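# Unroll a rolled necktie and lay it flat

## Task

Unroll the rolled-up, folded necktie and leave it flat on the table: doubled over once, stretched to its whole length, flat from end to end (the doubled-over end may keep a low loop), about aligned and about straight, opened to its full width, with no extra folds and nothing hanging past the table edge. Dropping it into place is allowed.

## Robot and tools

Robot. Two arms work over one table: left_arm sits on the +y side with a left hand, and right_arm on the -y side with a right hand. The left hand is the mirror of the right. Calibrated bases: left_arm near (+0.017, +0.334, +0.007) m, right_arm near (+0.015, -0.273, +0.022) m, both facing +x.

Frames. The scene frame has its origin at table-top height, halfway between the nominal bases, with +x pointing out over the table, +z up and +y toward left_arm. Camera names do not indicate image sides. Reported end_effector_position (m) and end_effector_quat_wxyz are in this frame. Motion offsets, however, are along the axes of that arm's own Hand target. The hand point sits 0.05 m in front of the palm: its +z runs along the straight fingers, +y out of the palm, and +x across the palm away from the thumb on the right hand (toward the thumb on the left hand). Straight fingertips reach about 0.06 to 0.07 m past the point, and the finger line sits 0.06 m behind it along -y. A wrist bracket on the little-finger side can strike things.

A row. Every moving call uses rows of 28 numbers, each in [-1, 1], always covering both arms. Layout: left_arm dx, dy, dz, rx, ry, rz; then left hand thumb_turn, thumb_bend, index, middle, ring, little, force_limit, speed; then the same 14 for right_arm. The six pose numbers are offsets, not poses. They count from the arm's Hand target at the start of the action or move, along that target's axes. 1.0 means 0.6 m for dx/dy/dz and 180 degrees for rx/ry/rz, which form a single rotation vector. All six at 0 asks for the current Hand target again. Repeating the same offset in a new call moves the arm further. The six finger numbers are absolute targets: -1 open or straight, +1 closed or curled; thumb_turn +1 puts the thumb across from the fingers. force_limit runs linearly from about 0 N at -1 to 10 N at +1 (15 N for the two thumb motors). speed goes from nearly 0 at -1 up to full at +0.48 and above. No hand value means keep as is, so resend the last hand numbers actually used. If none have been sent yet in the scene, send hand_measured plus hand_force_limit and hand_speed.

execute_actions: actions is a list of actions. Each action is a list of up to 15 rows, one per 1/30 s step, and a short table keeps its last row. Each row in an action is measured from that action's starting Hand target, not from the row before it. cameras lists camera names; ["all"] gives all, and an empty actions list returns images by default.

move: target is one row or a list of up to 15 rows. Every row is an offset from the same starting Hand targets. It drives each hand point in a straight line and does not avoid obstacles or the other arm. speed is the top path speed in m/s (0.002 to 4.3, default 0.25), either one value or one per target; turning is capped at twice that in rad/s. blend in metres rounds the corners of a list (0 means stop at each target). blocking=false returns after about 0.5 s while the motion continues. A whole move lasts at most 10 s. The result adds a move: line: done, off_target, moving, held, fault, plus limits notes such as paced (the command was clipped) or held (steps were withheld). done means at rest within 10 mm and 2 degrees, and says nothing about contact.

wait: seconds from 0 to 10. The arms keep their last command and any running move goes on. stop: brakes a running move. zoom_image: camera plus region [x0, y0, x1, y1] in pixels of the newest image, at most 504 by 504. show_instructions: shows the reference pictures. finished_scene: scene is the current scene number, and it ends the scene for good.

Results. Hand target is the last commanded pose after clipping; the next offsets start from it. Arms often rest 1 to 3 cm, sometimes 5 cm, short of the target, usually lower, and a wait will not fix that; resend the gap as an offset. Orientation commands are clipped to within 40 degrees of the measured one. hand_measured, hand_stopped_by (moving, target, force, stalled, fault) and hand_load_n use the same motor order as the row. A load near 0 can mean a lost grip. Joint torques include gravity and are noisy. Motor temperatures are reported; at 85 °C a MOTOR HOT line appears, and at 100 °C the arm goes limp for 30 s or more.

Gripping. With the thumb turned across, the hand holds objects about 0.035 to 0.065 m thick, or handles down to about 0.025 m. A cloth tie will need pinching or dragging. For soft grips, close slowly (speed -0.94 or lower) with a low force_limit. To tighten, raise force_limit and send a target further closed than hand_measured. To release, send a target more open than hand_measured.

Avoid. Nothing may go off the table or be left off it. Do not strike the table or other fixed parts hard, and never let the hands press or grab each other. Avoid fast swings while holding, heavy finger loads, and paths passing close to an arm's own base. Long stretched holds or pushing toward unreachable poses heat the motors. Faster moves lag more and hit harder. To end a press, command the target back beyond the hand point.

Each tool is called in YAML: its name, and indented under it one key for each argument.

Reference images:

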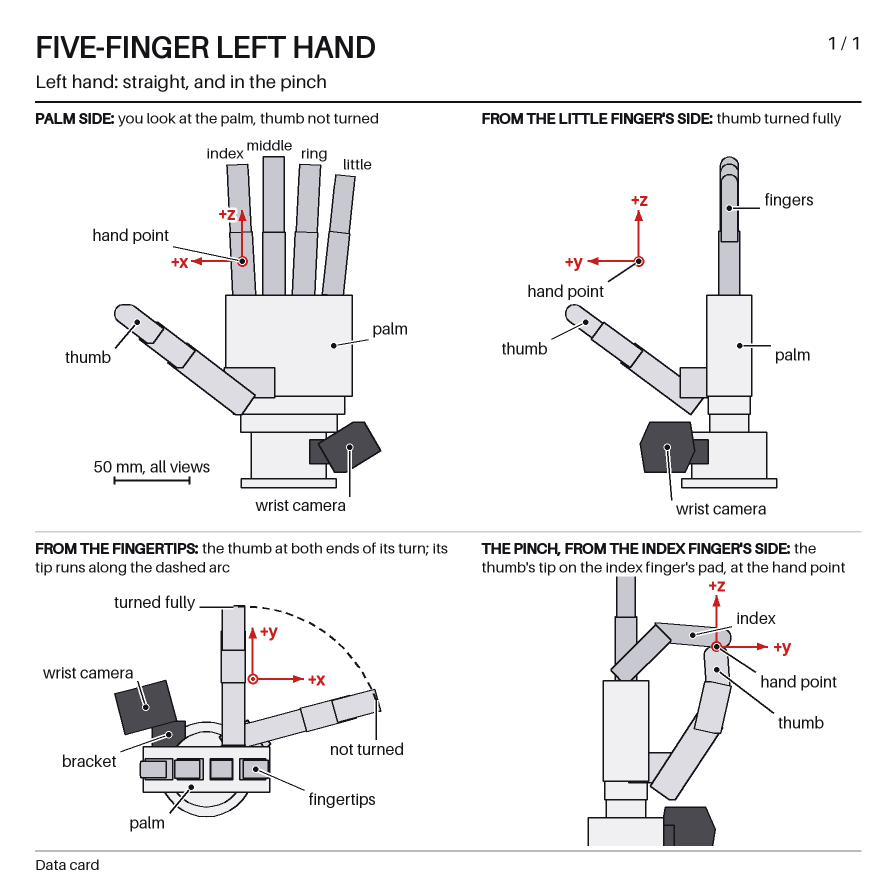

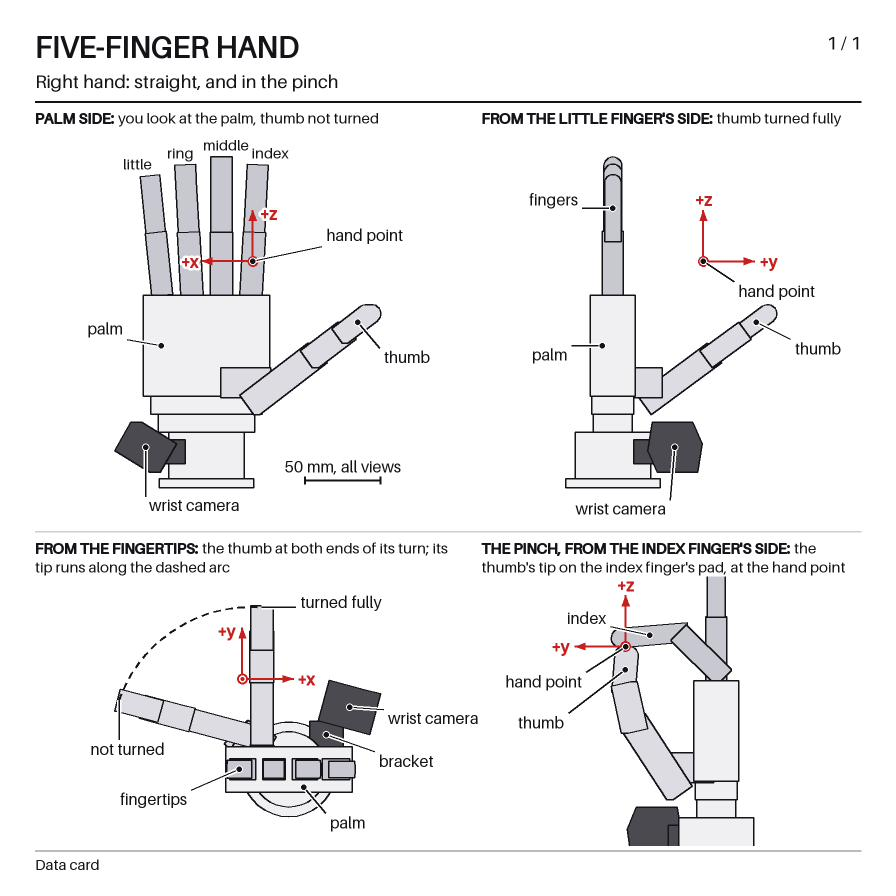

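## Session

execute_actions:
  actions: []

Scene clock: 0.00 s.
left_arm: end_effector_position=(+0.9631, +0.2341, +0.1870) hand_measured=(-1.000, -1.000, -1.000, -1.000, -1.000, -1.000) hand_load_n=(+0.0, +0.0, +0.0, -0.5, +0.0, +0.0) hand_stopped_by=(target, target, target, target, target, target) hand_force_limit=0.00 hand_speed=-0.80 end_effector_quat_wxyz=(-0.303, +0.674, -0.407, +0.537) | right_arm: end_effector_position=(+0.8589, -0.1475, +0.1508) hand_measured=(-1.000, -1.000, -1.000, -1.000, -1.000, -1.000) hand_load_n=(+0.0, +0.0, +0.0, +0.0, +0.0, +0.0) hand_stopped_by=(target, target, target, target, target, target) hand_force_limit=0.00 hand_speed=-0.80 end_effector_quat_wxyz=(-0.536, +0.684, -0.207, +0.451)
Joint positions: left_arm=[-0.053 2.301 2.072 -0.014 -0.019 -0.519] | right_arm=[0.043 2.162 1.594 0.544 -0.553 -0.418]
Joint velocities: within noise
Joint torques (N m): no reading
Motor temperatures (°C): left_arm=[27 35 26 23 25 24] | right_arm=[24 32 22 24 23 23]
Heat: left arm: hottest shoulder 35 °C; right arm: hottest shoulder 32 °C.
Hand target: left_arm +0.9680, +0.2338, +0.1865; -0.304, +0.672, -0.405, +0.540 | right_arm +0.8648, -0.1474, +0.1593; -0.538, +0.679, -0.201, +0.457
camera_calibration:
cam_left_wrist: T_world_to_cam=[[0.256032, 0.206756, 0.944298, -0.466476], [-0.481242, -0.819939, 0.310009, 0.59646], [0.838364, -0.533808, -0.110431, -0.547447], [0, 0, 0, 1]] pos_world=[0.865434, 0.293276, 0.195129]
cam_right_wrist: T_world_to_cam=[[0.363309, -0.50989, -0.779756, -0.266387], [-0.810102, 0.24048, -0.5347, 0.805201], [0.460154, 0.825943, -0.325694, -0.107024], [0, 0, 0, 1]] pos_world=[0.798323, -0.241068, 0.187967]

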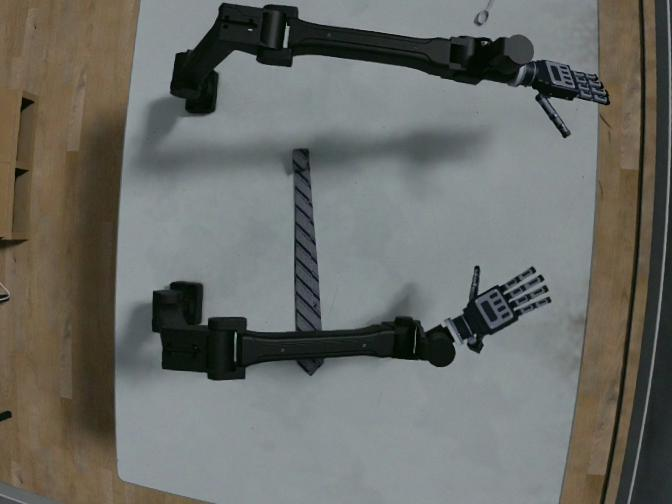

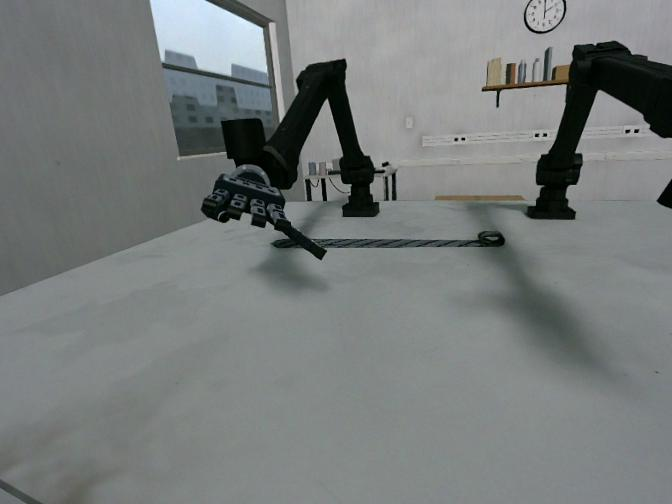

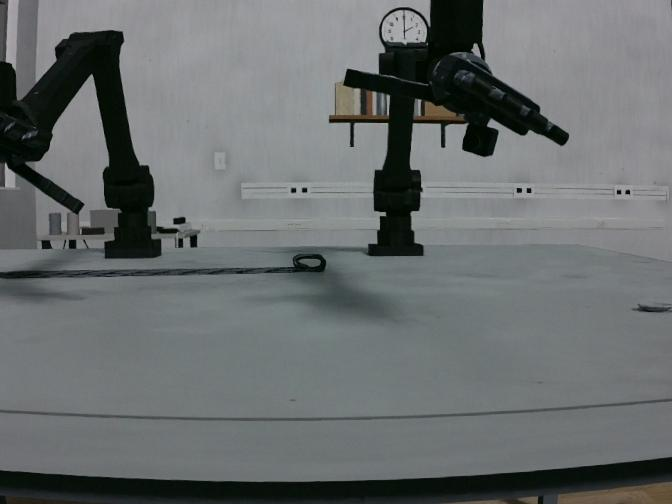

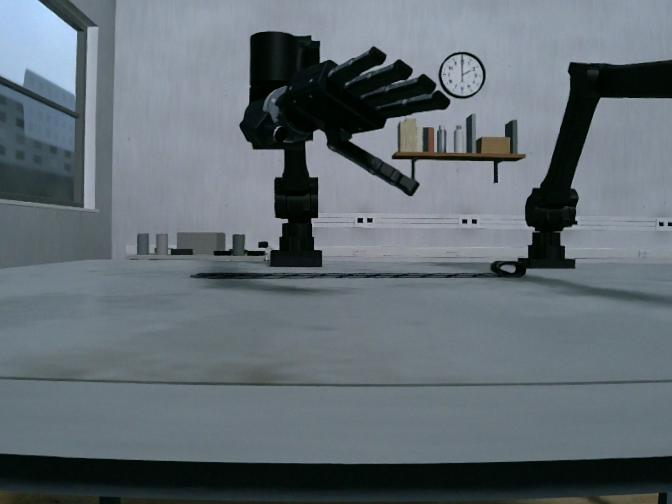

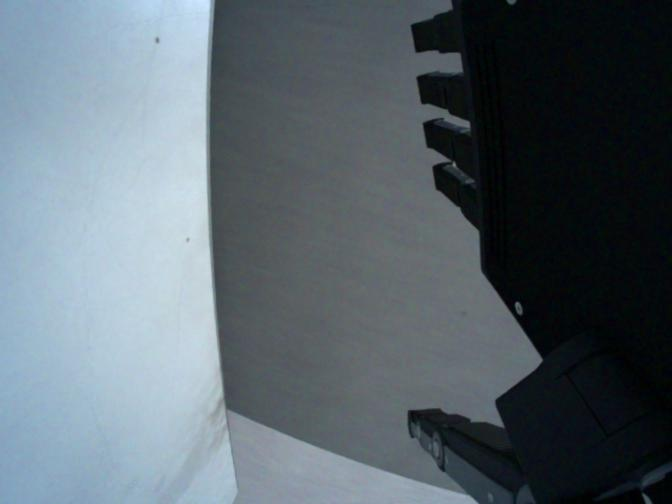

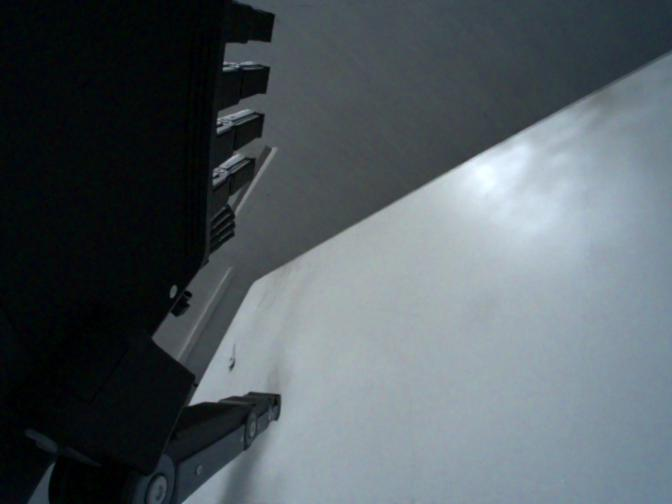

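move:
  target: [0.316,0.327,-0.996,-0.218,-0.387,-0.290,-1,-1,-1,-1,-1,-1,-1,-0.8,0,0,0,0,0,0,-1,-1,-1,-1,-1,-1,-1,-0.8]
  speed: 0.3
  cameras: ["cam_high","cam_roll_left"]

zoom_image:
  camera: "cam_roll_left"
  region: [250, 230, 370, 300]

Scene clock: 18.43 s.
left_arm: end_effector_position=(+0.3710, -0.0110, +0.2544) hand_measured=(-1.000, -1.000, -1.000, -1.000, -1.000, -1.000) hand_load_n=(+0.0, +0.0, +0.0, +0.0, +0.0, +0.0) hand_stopped_by=(target, target, target, target, target, target) hand_force_limit=-1.00 hand_speed=-0.80 end_effector_quat_wxyz=(+0.027, +0.997, -0.077, -0.009) | right_arm: end_effector_position=(+0.8589, -0.1475, +0.1508) hand_measured=(-1.000, -1.000, -1.000, -1.000, -1.000, -1.000) hand_load_n=(+0.0, +0.0, +0.0, +0.0, +0.0, +0.0) hand_stopped_by=(target, target, target, target, target, target) hand_force_limit=-1.00 hand_speed=-0.80 end_effector_quat_wxyz=(-0.536, +0.684, -0.207, +0.451)
Joint positions: left_arm=[-0.68 1.464 1.46 -1.552 0.054 -2.093] | right_arm=[0.043 2.162 1.594 0.544 -0.553 -0.418]
Joint torques (N m): left_arm=[-0.62 -12.28 6.63 -0.43 0.1 -0.04] | right_arm=[1.2 -19.14 8.83 2.41 0.03 -0.08]
Heat: left arm: hottest shoulder 37 °C; right arm: hottest shoulder 33 °C.
Hand target: left_arm +0.3613, -0.0101, +0.2497; -0.001, +1.000, -0.001, +0.000 | right_arm +0.8648, -0.1474, +0.1593; -0.538, +0.679, -0.201, +0.457
Off the commanded pose: left_arm 0.011 m, 9 deg | right_arm 0.010 m, 1 deg.
joint sent to its limit (left arm) — joint 6 (wrist roll), lower limit. The joint targets are off in orientation, not in position.
move: off_target (left_arm)
Images, in order (width x height): cam_high 672x504, cam_roll_left 672x504.

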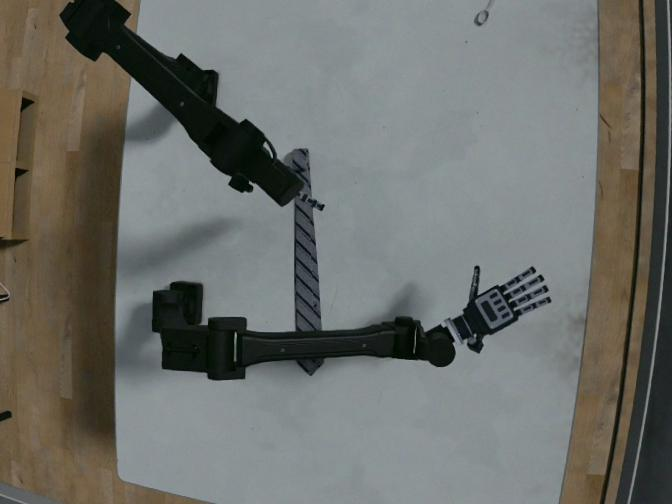

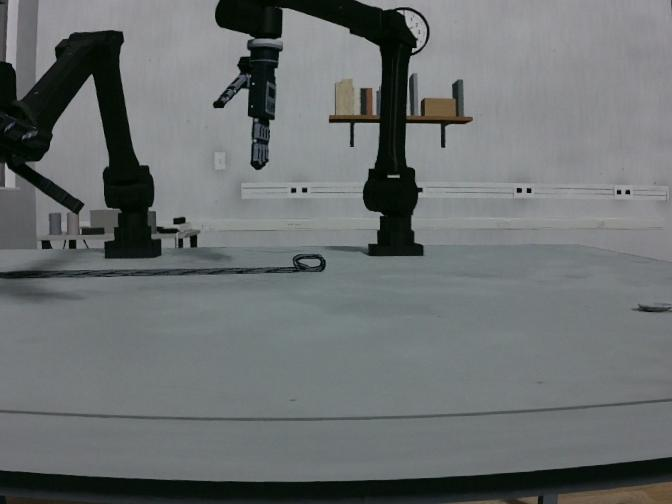

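Scaled by 4.200 from the camera's 672x504 image, which has a finer 960x720 frame.

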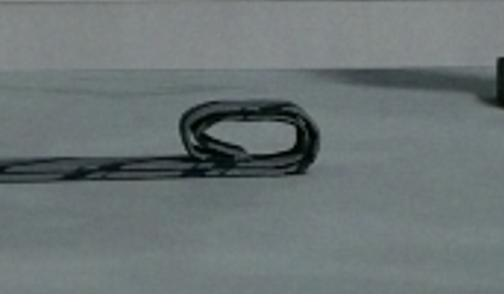

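move:
  target:
    - [0,0,0.275,0,0,0,-1,-1,-1,-1,-1,-1,-1,-0.8,0,0,0,0,0,0,-1,-1,-1,-1,-1,-1,-1,-0.8]
    - [-0.05,-0.467,0.275,0,0,0,-1,-1,-1,-1,-1,-1,-1,-0.8,0,0,0,0,0,0,-1,-1,-1,-1,-1,-1,-1,-0.8]
  speed: [0.15,0.1]
  cameras: ["cam_high","cam_roll_left","cam_low"]

zoom_image:
  camera: "cam_roll_left"
  region: [300, 230, 440, 300]

zoom_image:
  camera: "cam_high"
  region: [250, 80, 350, 230]

Scene clock: 29.63 s.
left_arm: end_effector_position=(+0.3416, +0.2666, +0.0893) hand_measured=(-1.000, -1.000, -1.000, -1.000, -1.000, -1.000) hand_load_n=(+0.0, -0.5, +0.0, +0.0, +0.0, +0.0) hand_stopped_by=(target, target, target, target, target, target) hand_force_limit=-1.00 hand_speed=-0.80 end_effector_quat_wxyz=(+0.000, +1.000, +0.000, +0.009) | right_arm: end_effector_position=(+0.8589, -0.1475, +0.1508) hand_measured=(-1.000, -1.000, -1.000, -1.000, -1.000, -1.000) hand_load_n=(+0.0, +0.0, +0.0, +0.0, +0.0, +0.0) hand_stopped_by=(target, target, target, target, target, target) hand_force_limit=-1.00 hand_speed=-0.80 end_effector_quat_wxyz=(-0.536, +0.684, -0.207, +0.451)
Joint positions: left_arm=[-0.027 1.181 0.758 -1.131 0 -1.594] | right_arm=[0.043 2.162 1.594 0.544 -0.553 -0.418]
Joint torques (N m): left_arm=[1.08 -7 5.85 -0.42 -0.06 0.23] | right_arm=[1.08 -19.08 8.8 2.41 0.02 -0.08]
Heat: left arm: hottest shoulder 37 °C; right arm: hottest shoulder 33 °C.
Hand target: left_arm +0.3317, +0.2704, +0.0851; -0.001, +1.000, -0.001, +0.000 | right_arm +0.8648, -0.1474, +0.1593; -0.538, +0.679, -0.201, +0.457
Off the commanded pose: left_arm 0.011 m, 1 deg | right_arm 0.010 m, 1 deg.
move: off_target (left_arm)
Images, in order (width x height): cam_high 672x504, cam_low 672x504, cam_roll_left 672x504.

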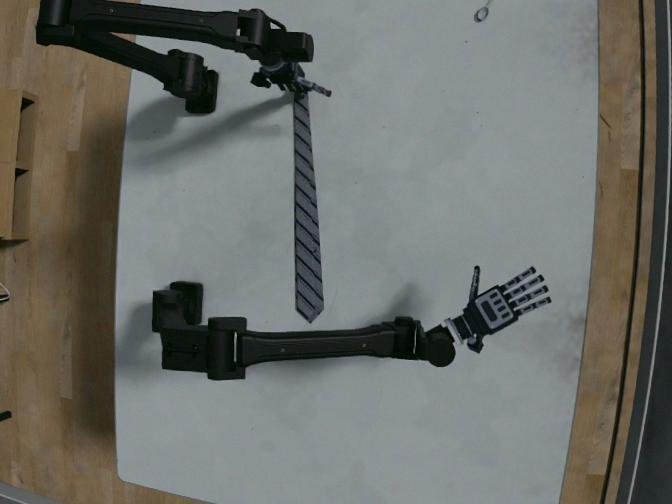

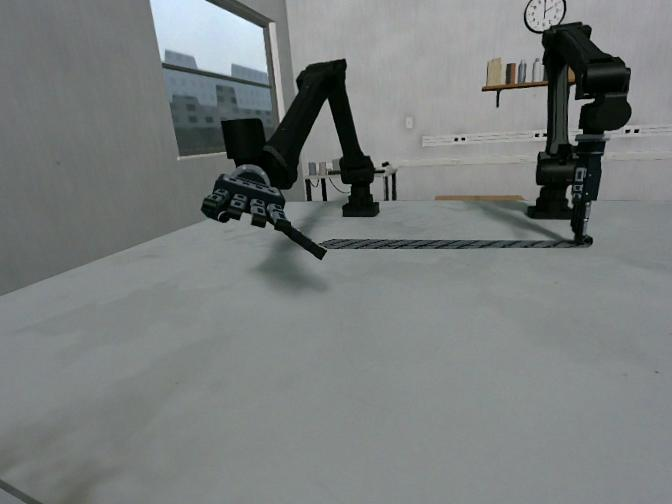

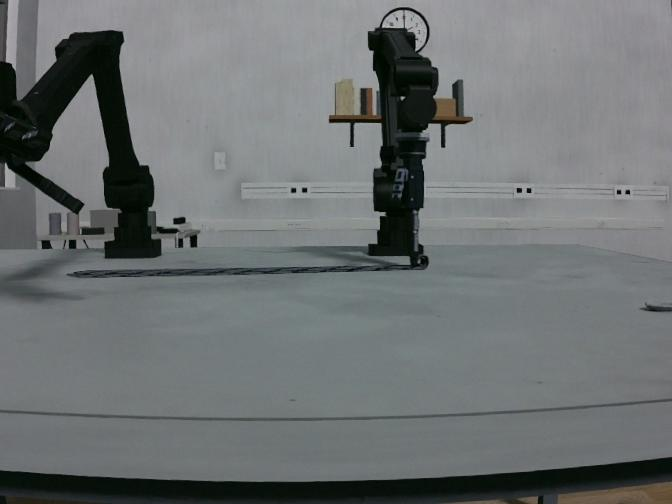

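Scaled by 3.600 from the camera's 672x504 image, which has a finer 960x720 frame.

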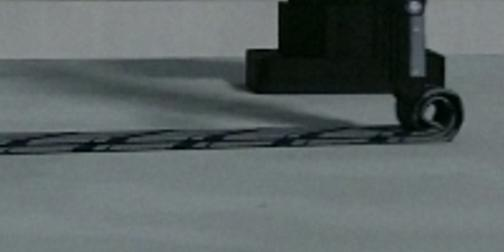

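Scaled by 3.360 from the camera's 672x504 image, which has a finer 960x720 frame.

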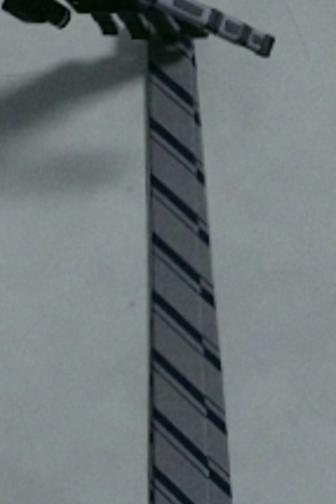

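move:
  target:
    - [0,0.06,0,0,0,0,-1,-1,-1,-1,-1,-1,-1,-0.8,0,0,0,0,0,0,-1,-1,-1,-1,-1,-1,-1,-0.8]
    - [0,0.06,-0.2,0,0,0,-1,-1,-1,-1,-1,-1,-1,-0.8,0,0,0,0,0,0,-1,-1,-1,-1,-1,-1,-1,-0.8]
    - [-0.25,0.06,-0.2,0,0,0,-1,-1,-1,-1,-1,-1,-1,-0.8,0,0,0,0,0,0,-1,-1,-1,-1,-1,-1,-1,-0.8]
  speed: 0.15
  cameras: ["cam_high","cam_roll_left","cam_low"]

zoom_image:
  camera: "cam_roll_left"
  region: [360, 230, 460, 290]

zoom_image:
  camera: "cam_high"
  region: [250, 50, 350, 200]

Scene clock: 39.97 s.
left_arm: end_effector_position=(+0.1887, +0.2351, +0.2120) hand_measured=(-1.000, -1.000, -1.000, -1.000, -1.000, -1.000) hand_load_n=(+0.0, +0.0, +0.0, +0.0, +0.0, +0.0) hand_stopped_by=(target, target, target, target, target, target) hand_force_limit=-1.00 hand_speed=-0.80 end_effector_quat_wxyz=(+0.011, +0.999, -0.005, +0.033) | right_arm: end_effector_position=(+0.8589, -0.1475, +0.1508) hand_measured=(-1.000, -1.000, -1.000, -1.000, -1.000, -1.000) hand_load_n=(+0.0, +0.0, +0.0, +0.0, +0.0, +0.0) hand_stopped_by=(target, target, target, target, target, target) hand_force_limit=-1.00 hand_speed=-0.80 end_effector_quat_wxyz=(-0.536, +0.684, -0.207, +0.451)
Joint positions: left_arm=[-0.257 0.615 0.785 -1.672 0.006 -1.814] | right_arm=[0.043 2.162 1.594 0.544 -0.553 -0.418]
Joint torques (N m): left_arm=[-0.91 0.97 6.56 -0.13 0.07 -0.03] | right_arm=[1.08 -19.14 8.81 2.41 0.02 -0.08]
Heat: left arm: hottest shoulder 36 °C; right arm: hottest shoulder 34 °C.
Hand target: left_arm +0.1816, +0.2345, +0.2051; -0.001, +1.000, -0.001, +0.000 | right_arm +0.8648, -0.1474, +0.1593; -0.538, +0.679, -0.201, +0.457
Off the commanded pose: left_arm 0.010 m, 4 deg | right_arm 0.010 m, 1 deg.
joint sent to its limit (left arm) — joint 4 (wrist pitch), lower limit. The joint targets are off in orientation, not in position.
move: off_target (left_arm)
Images, in order (width x height): cam_high 672x504, cam_low 672x504, cam_roll_left 672x504.

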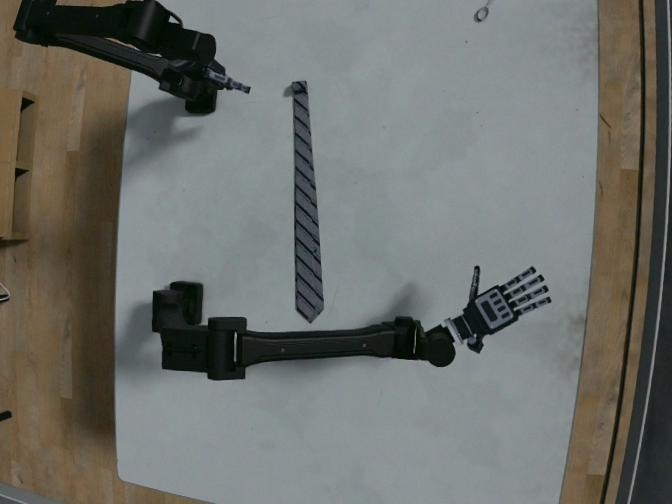

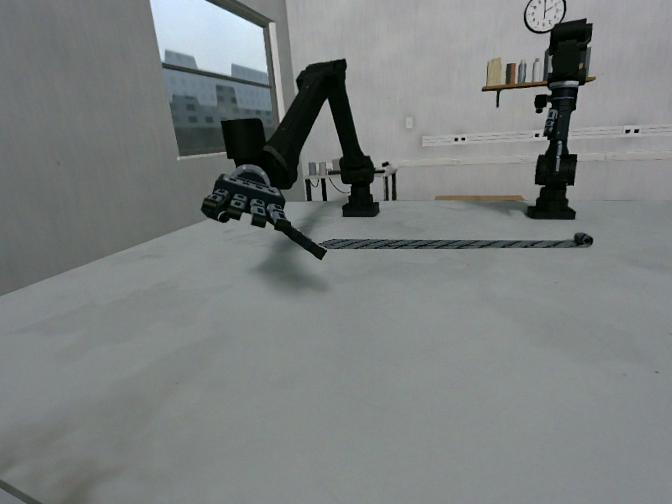

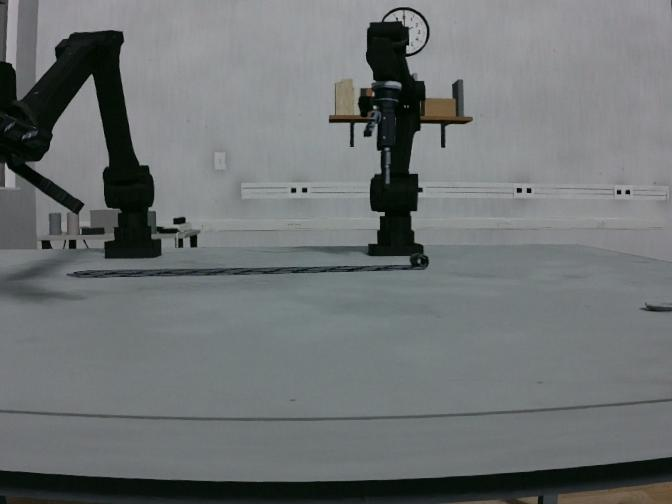

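Scaled by 5.040 from the camera's 672x504 image, which has a finer 960x720 frame.

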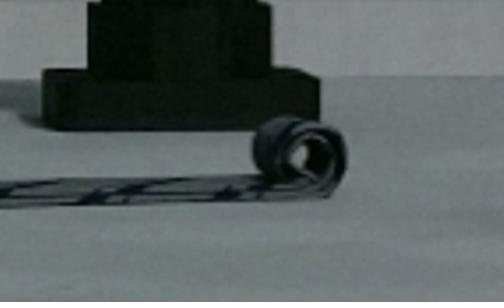

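Scaled by 3.360 from the camera's 672x504 image, which has a finer 960x720 frame.

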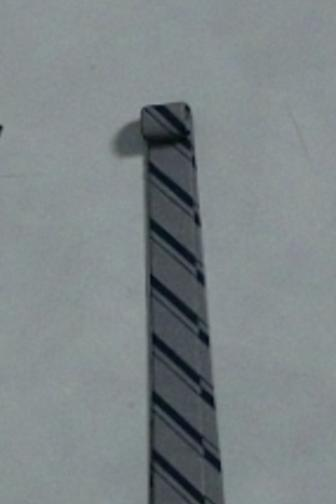

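move:
  target: [0,0,0,0,0,0,-1,-1,-1,-1,-1,-1,-1,-0.8,-0.297,-0.203,-0.823,-0.385,-0.327,-0.144,-1,-1,-1,-1,-1,-1,-1,-0.8]
  speed: 0.3
  cameras: ["cam_high","cam_roll_right"]

Scene clock: 56.53 s.
left_arm: end_effector_position=(+0.1887, +0.2351, +0.2120) hand_measured=(-1.000, -1.000, -1.000, -1.000, -1.000, -1.000) hand_load_n=(+0.0, +0.0, +0.0, +0.0, +0.0, +0.0) hand_stopped_by=(target, target, target, target, target, target) hand_force_limit=-1.00 hand_speed=-0.80 end_effector_quat_wxyz=(+0.011, +0.999, -0.005, +0.033) | right_arm: end_effector_position=(+0.3378, -0.2387, +0.1983) hand_measured=(-1.000, -1.000, -1.000, -1.000, -1.000, -1.000) hand_load_n=(+0.0, +0.0, +0.0, +0.0, +0.0, +0.0) hand_stopped_by=(target, target, target, target, target, target) hand_force_limit=-1.00 hand_speed=-0.80 end_effector_quat_wxyz=(-0.002, +1.000, -0.002, +0.001)
Joint positions: left_arm=[-0.257 0.615 0.785 -1.672 0.006 -1.815] | right_arm=[0.278 1.31 1.127 -1.384 -0.003 -1.307]
Joint torques (N m): left_arm=[-0.97 0.97 6.56 -0.13 0.06 -0.04] | right_arm=[1.38 -7.77 7.09 -0.03 0.22 -0.08]
Heat: left arm: hottest shoulder 35 °C; right arm: hottest shoulder 35 °C.
Hand target: left_arm +0.1816, +0.2345, +0.2051; -0.001, +1.000, -0.001, +0.000 | right_arm +0.3354, -0.2392, +0.2002; +0.001, +1.000, +0.000, +0.000
Off the commanded pose: left_arm 0.010 m, 4 deg | right_arm 0.003 m, 0 deg.
joint sent to its limit (left arm) — joint 4 (wrist pitch), lower limit. The joint targets are off in orientation, not in position.
move: off_target (left_arm)
Images, in order (width x height): cam_high 672x504, cam_roll_right 672x504.

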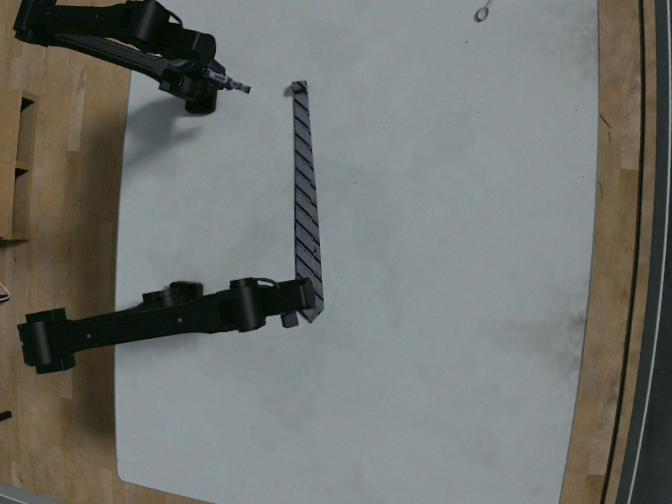

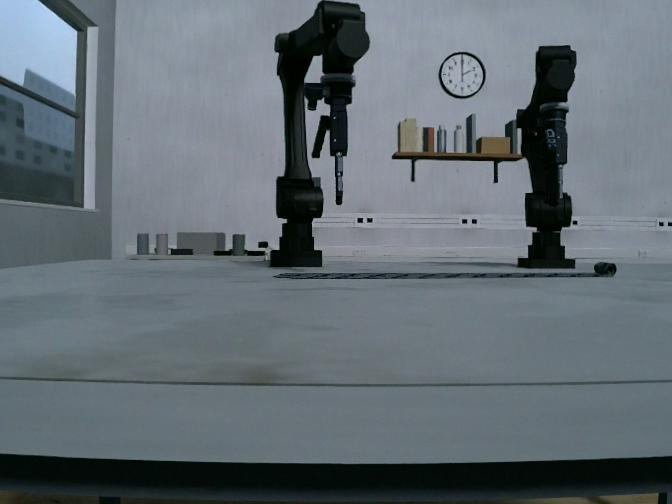

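move:
  target:
    - [0.279,0.055,0,0,0,0,-1,-1,-1,-1,-1,-1,-1,-0.8,0,0,0.237,0,0,0,-1,-1,-1,-1,-1,-1,-1,-0.8]
    - [0.279,0.055,0.192,0,0,0,-1,-1,-1,-1,-1,-1,-1,-0.8,0,0,0.237,0,0,0,-1,-1,-1,-1,-1,-1,-1,-0.8]
    - [0.275,-0.13,0.192,0,0,0,-1,-1,-1,-1,-1,-1,-1,-0.8,0,0,0.237,0,0,0,-1,-1,-1,-1,-1,-1,-1,-0.8]
  speed: [0.1,0.1,0.06]
  cameras: ["cam_high","cam_roll_left","cam_low"]

zoom_image:
  camera: "cam_roll_left"
  region: [360, 230, 460, 290]

Scene clock: 67.93 s.
left_arm: end_effector_position=(+0.3505, +0.3091, +0.0926) hand_measured=(-1.000, -1.000, -1.000, -1.000, -1.000, -1.000) hand_load_n=(+0.0, +0.0, +0.0, +0.0, +0.0, +0.0) hand_stopped_by=(target, target, target, target, target, target) hand_force_limit=-1.00 hand_speed=-0.80 end_effector_quat_wxyz=(-0.001, +1.000, +0.000, +0.000) | right_arm: end_effector_position=(+0.3356, -0.2392, +0.0720) hand_measured=(-1.000, -1.000, -1.000, -1.000, -1.000, -1.000) hand_load_n=(+0.0, +0.0, +0.0, -0.5, +0.0, +0.0) hand_stopped_by=(target, target, target, target, target, target) hand_force_limit=-1.00 hand_speed=-0.80 end_effector_quat_wxyz=(-0.003, +1.000, -0.002, +0.004)
Joint positions: left_arm=[0.113 1.221 0.802 -1.152 -0.002 -1.453] | right_arm=[0.278 1.426 0.885 -1.021 -0.003 -1.307]
Joint torques (N m): left_arm=[1.14 -7.3 6.22 0.28 -0.01 0.21] | right_arm=[1.32 -6.07 4.93 1.8 0.21 -0.08]
Heat: left arm: hottest shoulder 35 °C; right arm: hottest shoulder 34 °C.
Hand target: left_arm +0.3468, +0.3125, +0.0900; -0.001, +1.000, -0.001, +0.000 | right_arm +0.3353, -0.2394, +0.0580; +0.001, +1.000, +0.000, +0.000
Off the commanded pose: left_arm 0.006 m, 0 deg | right_arm 0.014 m, 1 deg.
move: off_target (right_arm)
Images, in order (width x height): cam_high 672x504, cam_low 672x504, cam_roll_left 672x504.

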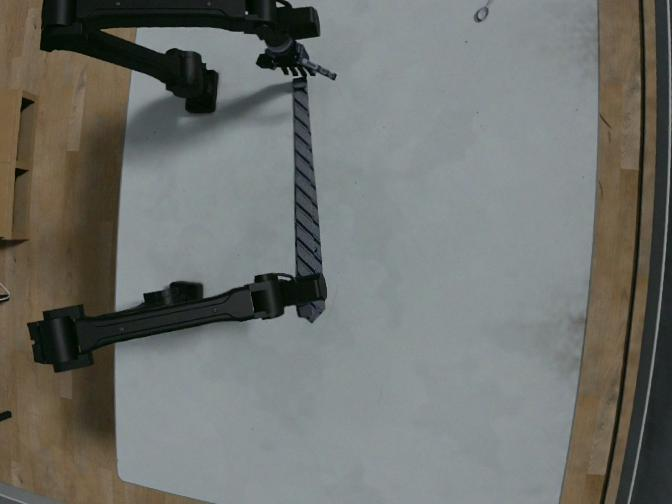

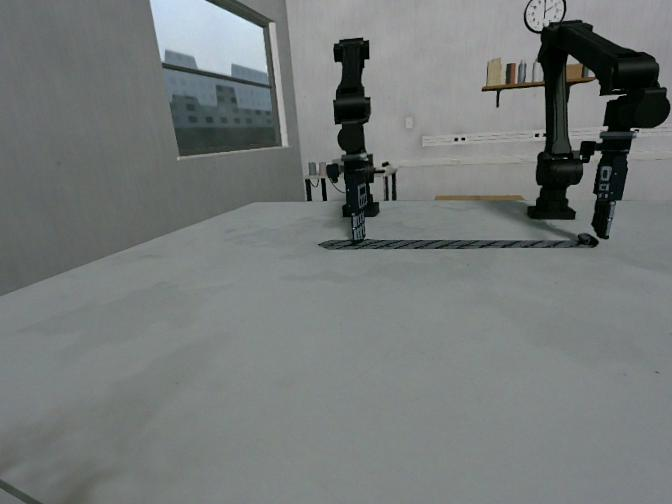

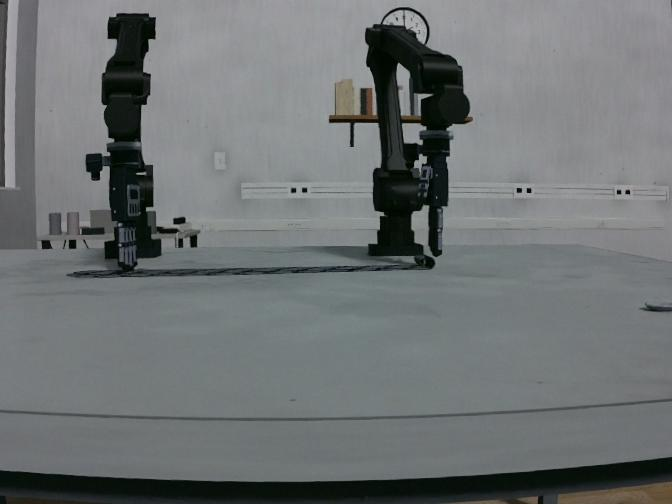

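Scaled by 5.040 from the camera's 672x504 image, which has a finer 960x720 frame.

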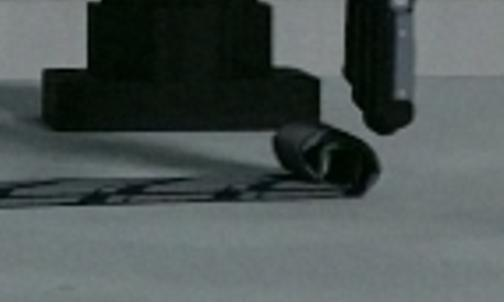

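move:
  target:
    - [0,0,-0.08,0,0,0,-1,-1,-1,-1,-1,-1,-1,-0.8,0,0,0,0,0,0,-1,-1,-1,-1,-1,-1,-1,-0.8]
    - [0,0.175,-0.08,0,0,0,-1,-1,-1,-1,-1,-1,-1,-0.8,0,0,0,0,0,0,-1,-1,-1,-1,-1,-1,-1,-0.8]
    - [0,0.175,0.017,0,0,0,-1,-1,-1,-1,-1,-1,-1,-0.8,0,0,0,0,0,0,-1,-1,-1,-1,-1,-1,-1,-0.8]
    - [-0.005,-0.05,0.017,0,0,0,-1,-1,-1,-1,-1,-1,-1,-0.8,0,0,0,0,0,0,-1,-1,-1,-1,-1,-1,-1,-0.8]
  speed: [0.15,0.15,0.1,0.06]
  cameras: ["cam_high","cam_roll_left"]

zoom_image:
  camera: "cam_roll_left"
  region: [360, 230, 460, 290]

zoom_image:
  camera: "cam_high"
  region: [250, 40, 350, 190]

Scene clock: 79.17 s.
left_arm: end_effector_position=(+0.3432, +0.3385, +0.0832) hand_measured=(-1.000, -1.000, -1.000, -1.000, -1.000, -1.000) hand_load_n=(+0.0, +0.0, +0.0, +0.0, +0.0, +0.0) hand_stopped_by=(target, target, target, target, target, target) hand_force_limit=-1.00 hand_speed=-0.80 end_effector_quat_wxyz=(-0.001, +1.000, +0.000, +0.001) | right_arm: end_effector_position=(+0.3356, -0.2392, +0.0720) hand_measured=(-1.000, -1.000, -1.000, -1.000, -1.000, -1.000) hand_load_n=(+0.0, +0.0, +0.0, -0.5, +0.0, +0.0) hand_stopped_by=(target, target, target, target, target, target) hand_force_limit=-1.00 hand_speed=-0.80 end_effector_quat_wxyz=(-0.003, +1.000, -0.002, +0.004)
Joint positions: left_arm=[0.213 1.225 0.778 -1.121 -0.001 -1.354] | right_arm=[0.278 1.426 0.885 -1.021 -0.003 -1.307]
Joint torques (N m): left_arm=[1.14 -5.89 6.93 0.42 -0.02 0.21] | right_arm=[1.44 -6.07 4.93 1.83 0.21 -0.08]
Heat: left arm: hottest shoulder 35 °C; right arm: hottest shoulder 34 °C.
Hand target: left_arm +0.3438, +0.3425, +0.0798; -0.001, +1.000, -0.001, +0.000 | right_arm +0.3353, -0.2394, +0.0580; +0.001, +1.000, +0.000, +0.000
Off the commanded pose: left_arm 0.005 m, 0 deg | right_arm 0.014 m, 1 deg.
move: off_target (right_arm)
Images, in order (width x height): cam_high 672x504, cam_roll_left 672x504.

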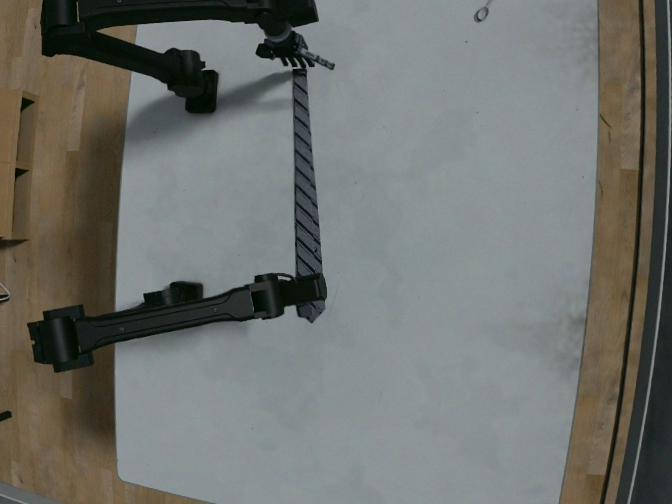

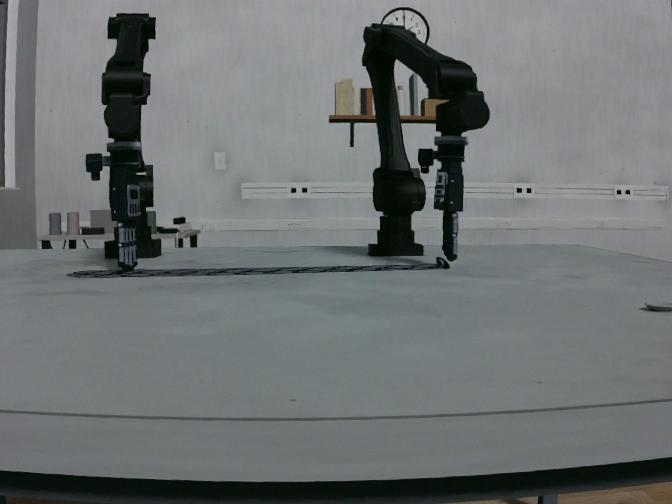

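Scaled by 5.040 from the camera's 672x504 image, which has a finer 960x720 frame.

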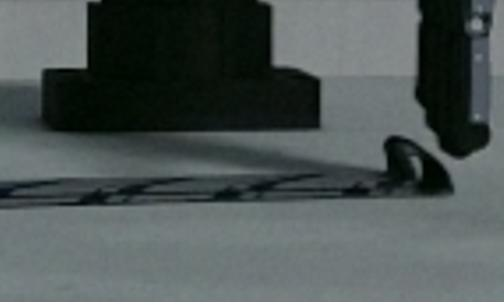

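Scaled by 3.360 from the camera's 672x504 image, which has a finer 960x720 frame.

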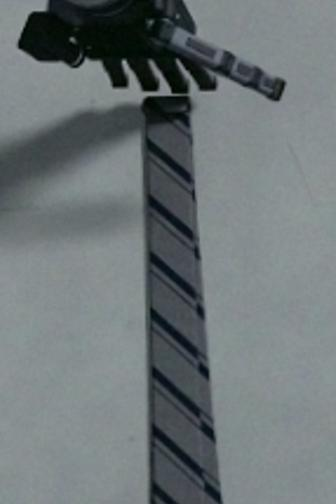

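move:
  target: [0,-0.03,-0.15,0,0,0,-1,-1,-1,-1,-1,-1,-1,-0.8,0,0,-0.2,0,0,0,-1,-1,-1,-1,-1,-1,-1,-0.8]
  speed: 0.12
  cameras: ["cam_high","cam_roll_left","cam_low"]

zoom_image:
  camera: "cam_roll_left"
  region: [360, 230, 460, 290]

zoom_image:
  camera: "cam_low"
  region: [530, 210, 630, 260]

zoom_image:
  camera: "cam_high"
  region: [260, 240, 360, 340]

Scene clock: 85.10 s.
left_arm: end_effector_position=(+0.3307, +0.3514, +0.1490) hand_measured=(-1.000, -1.000, -1.000, -1.000, -1.000, -1.000) hand_load_n=(+0.0, +0.0, +0.0, +0.0, +0.0, +0.0) hand_stopped_by=(target, target, target, target, target, target) hand_force_limit=-1.00 hand_speed=-0.80 end_effector_quat_wxyz=(+0.006, +1.000, -0.002, -0.023) | right_arm: end_effector_position=(+0.3245, -0.2422, +0.1649) hand_measured=(-1.000, -1.000, -1.000, -1.000, -1.000, -1.000) hand_load_n=(+0.0, +0.0, +0.0, +0.0, -0.5, +0.0) hand_stopped_by=(target, target, target, target, target, target) hand_force_limit=-1.00 hand_speed=-0.80 end_effector_quat_wxyz=(+0.002, +1.000, -0.002, -0.015)
Joint positions: left_arm=[0.265 1.168 0.917 -1.366 -0.001 -1.298] | right_arm=[0.278 1.319 1.042 -1.323 -0.003 -1.307]
Joint torques (N m): left_arm=[1.44 -7.24 10.93 -0.58 -0.05 0.21] | right_arm=[1.38 -7.47 9.72 -0.12 0.21 -0.08]
Motor temperatures (°C): left_arm=[26 35 31 23 24 24] | right_arm=[24 34 24 24 22 22]
Heat: left arm: hottest shoulder 35 °C; right arm: hottest shoulder 34 °C.
Hand target: left_arm +0.3438, +0.3603, +0.1699; -0.001, +1.000, -0.001, +0.000 | right_arm +0.3354, -0.2393, +0.1780; +0.001, +1.000, +0.000, +0.000
Off the commanded pose: left_arm 0.026 m, 3 deg | right_arm 0.017 m, 2 deg.
move: off_target (left_arm, right_arm)
Images, in order (width x height): cam_high 672x504, cam_low 672x504, cam_roll_left 672x504.

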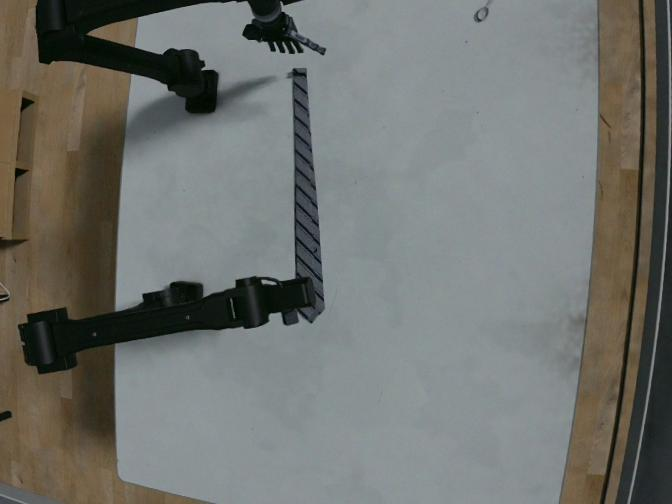

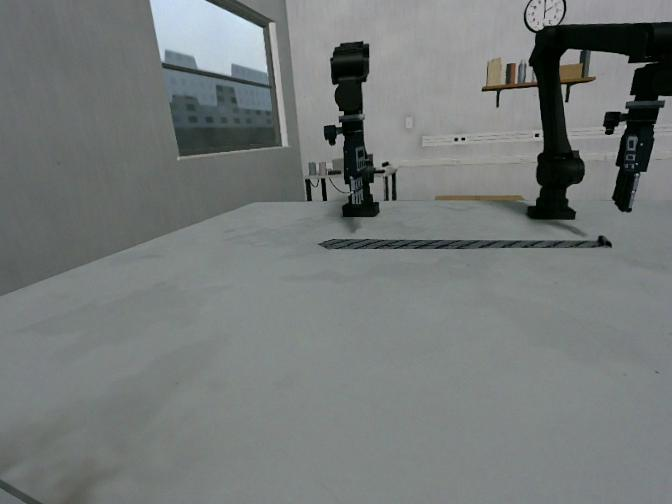

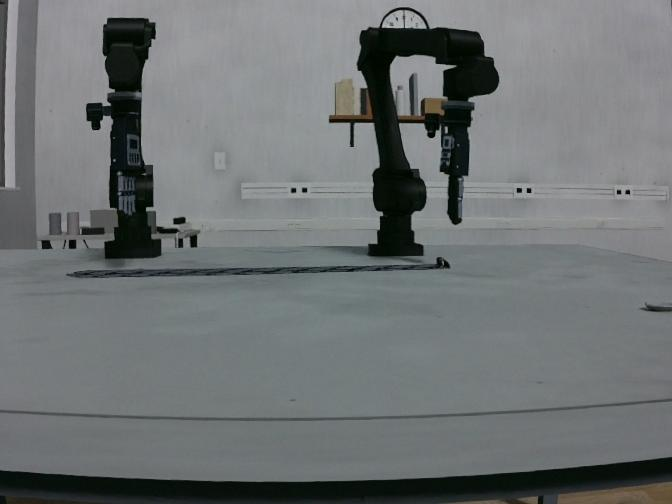

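Scaled by 5.040 from the camera's 672x504 image, which has a finer 960x720 frame.

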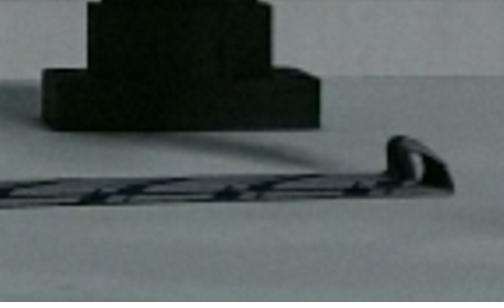

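Scaled by 5.040 from the camera's 672x504 image, which has a finer 960x720 frame.

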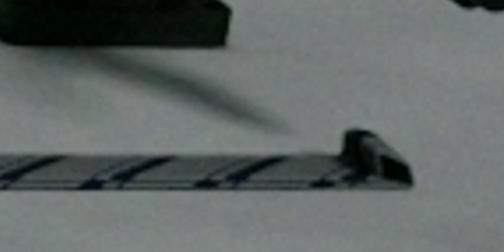

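Scaled by 5.040 from the camera's 672x504 image, which has a finer 960x720 frame.

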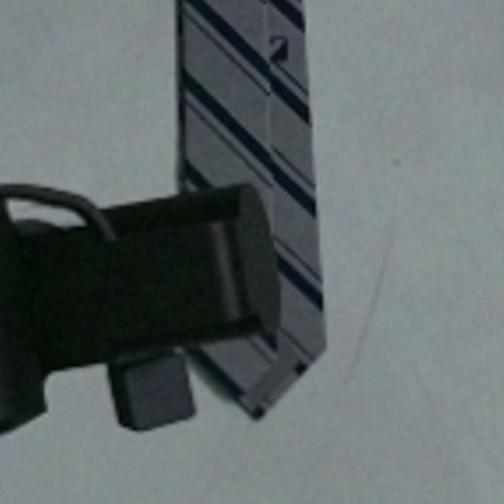

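move:
  target:
    - [0,0.16,0,0,0,0,-1,-1,-1,-1,-1,-1,-1,-0.8,0,0,0.2,0,0,0,-1,-1,-1,-1,-1,-1,-1,-0.8]
    - [0,0.16,0.159,0,0,0,-1,-1,-1,-1,-1,-1,-1,-0.8,0,0,0.2,0,0,0,-1,-1,-1,-1,-1,-1,-1,-0.8]
    - [-0.01,-0.08,0.161,0,0,0,-1,-1,-1,-1,-1,-1,-1,-0.8,0,0,0.2,0,0,0,-1,-1,-1,-1,-1,-1,-1,-0.8]
  speed: [0.15,0.1,0.06]
  cameras: ["cam_high","cam_roll_left","cam_low"]

zoom_image:
  camera: "cam_roll_left"
  region: [380, 230, 480, 290]

zoom_image:
  camera: "cam_low"
  region: [560, 210, 660, 260]

Scene clock: 97.20 s.
left_arm: end_effector_position=(+0.3230, +0.3947, +0.0694) hand_measured=(-1.000, -1.000, -1.000, -1.000, -1.000, -1.000) hand_load_n=(+0.0, +0.0, +0.0, -1.5, +0.0, +0.0) hand_stopped_by=(target, target, target, target, target, target) hand_force_limit=-1.00 hand_speed=-0.80 end_effector_quat_wxyz=(+0.005, +1.000, -0.003, -0.008) | right_arm: end_effector_position=(+0.3355, -0.2393, +0.0717) hand_measured=(-1.000, -1.000, -1.000, -1.000, -1.000, -1.000) hand_load_n=(+0.0, +0.0, +0.0, -0.5, +0.0, +0.0) hand_stopped_by=(target, target, target, target, target, target) hand_force_limit=-1.00 hand_speed=-0.80 end_effector_quat_wxyz=(-0.003, +1.000, -0.002, +0.005)
Joint positions: left_arm=[0.414 1.258 0.763 -1.095 0.003 -1.146] | right_arm=[0.278 1.424 0.883 -1.017 -0.003 -1.307]
Joint torques (N m): left_arm=[1.61 -4.6 9.68 0.4 -0.21 0.2] | right_arm=[1.32 -5.89 5.09 1.69 0.21 -0.08]
Heat: left arm: hottest shoulder 35 °C; right arm: hottest shoulder 33 °C.
Hand target: left_arm +0.3379, +0.4085, +0.0734; -0.001, +1.000, -0.001, +0.000 | right_arm +0.3353, -0.2394, +0.0579; +0.001, +1.000, +0.000, +0.000
Off the commanded pose: left_arm 0.021 m, 1 deg | right_arm 0.014 m, 1 deg.
move: off_target (left_arm, right_arm)
Images, in order (width x height): cam_high 672x504, cam_low 672x504, cam_roll_left 672x504.

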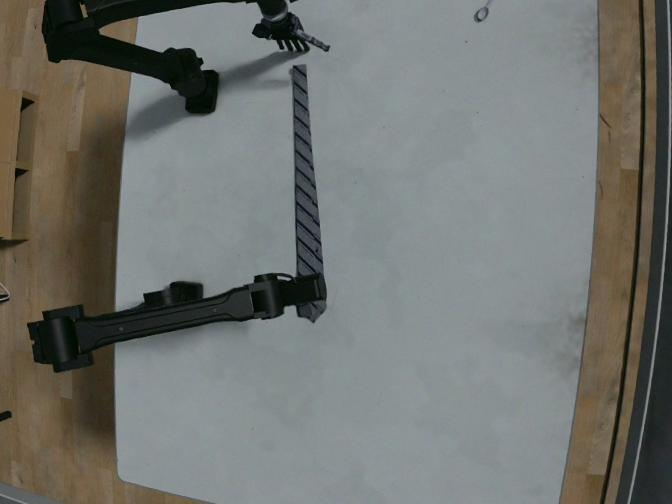

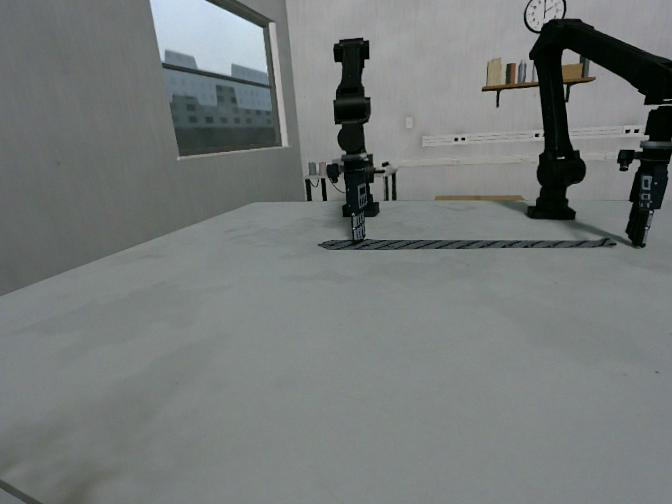

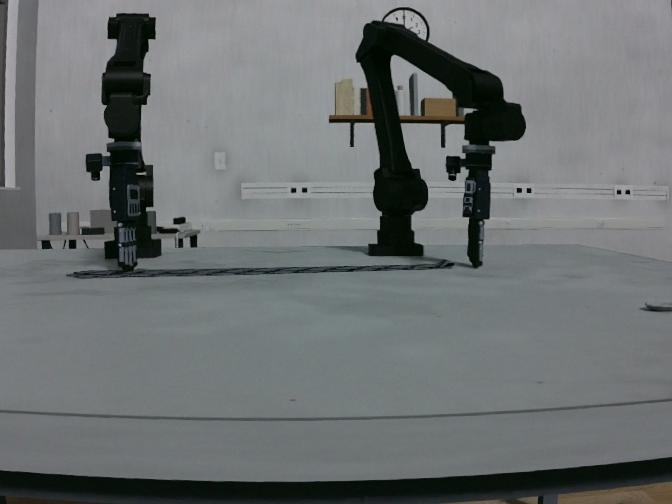

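Scaled by 5.040 from the camera's 672x504 image, which has a finer 960x720 frame.

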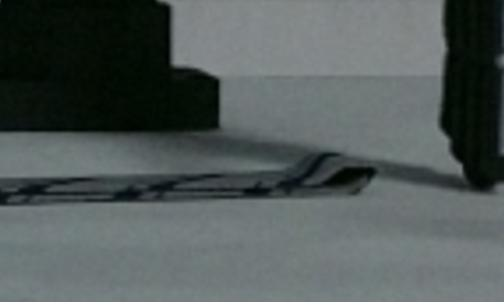

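Scaled by 5.040 from the camera's 672x504 image, which has a finer 960x720 frame.

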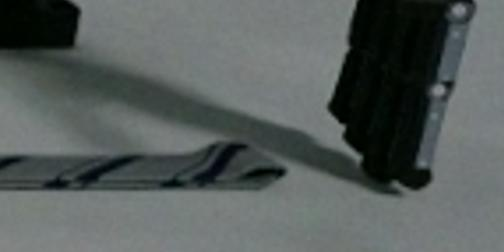

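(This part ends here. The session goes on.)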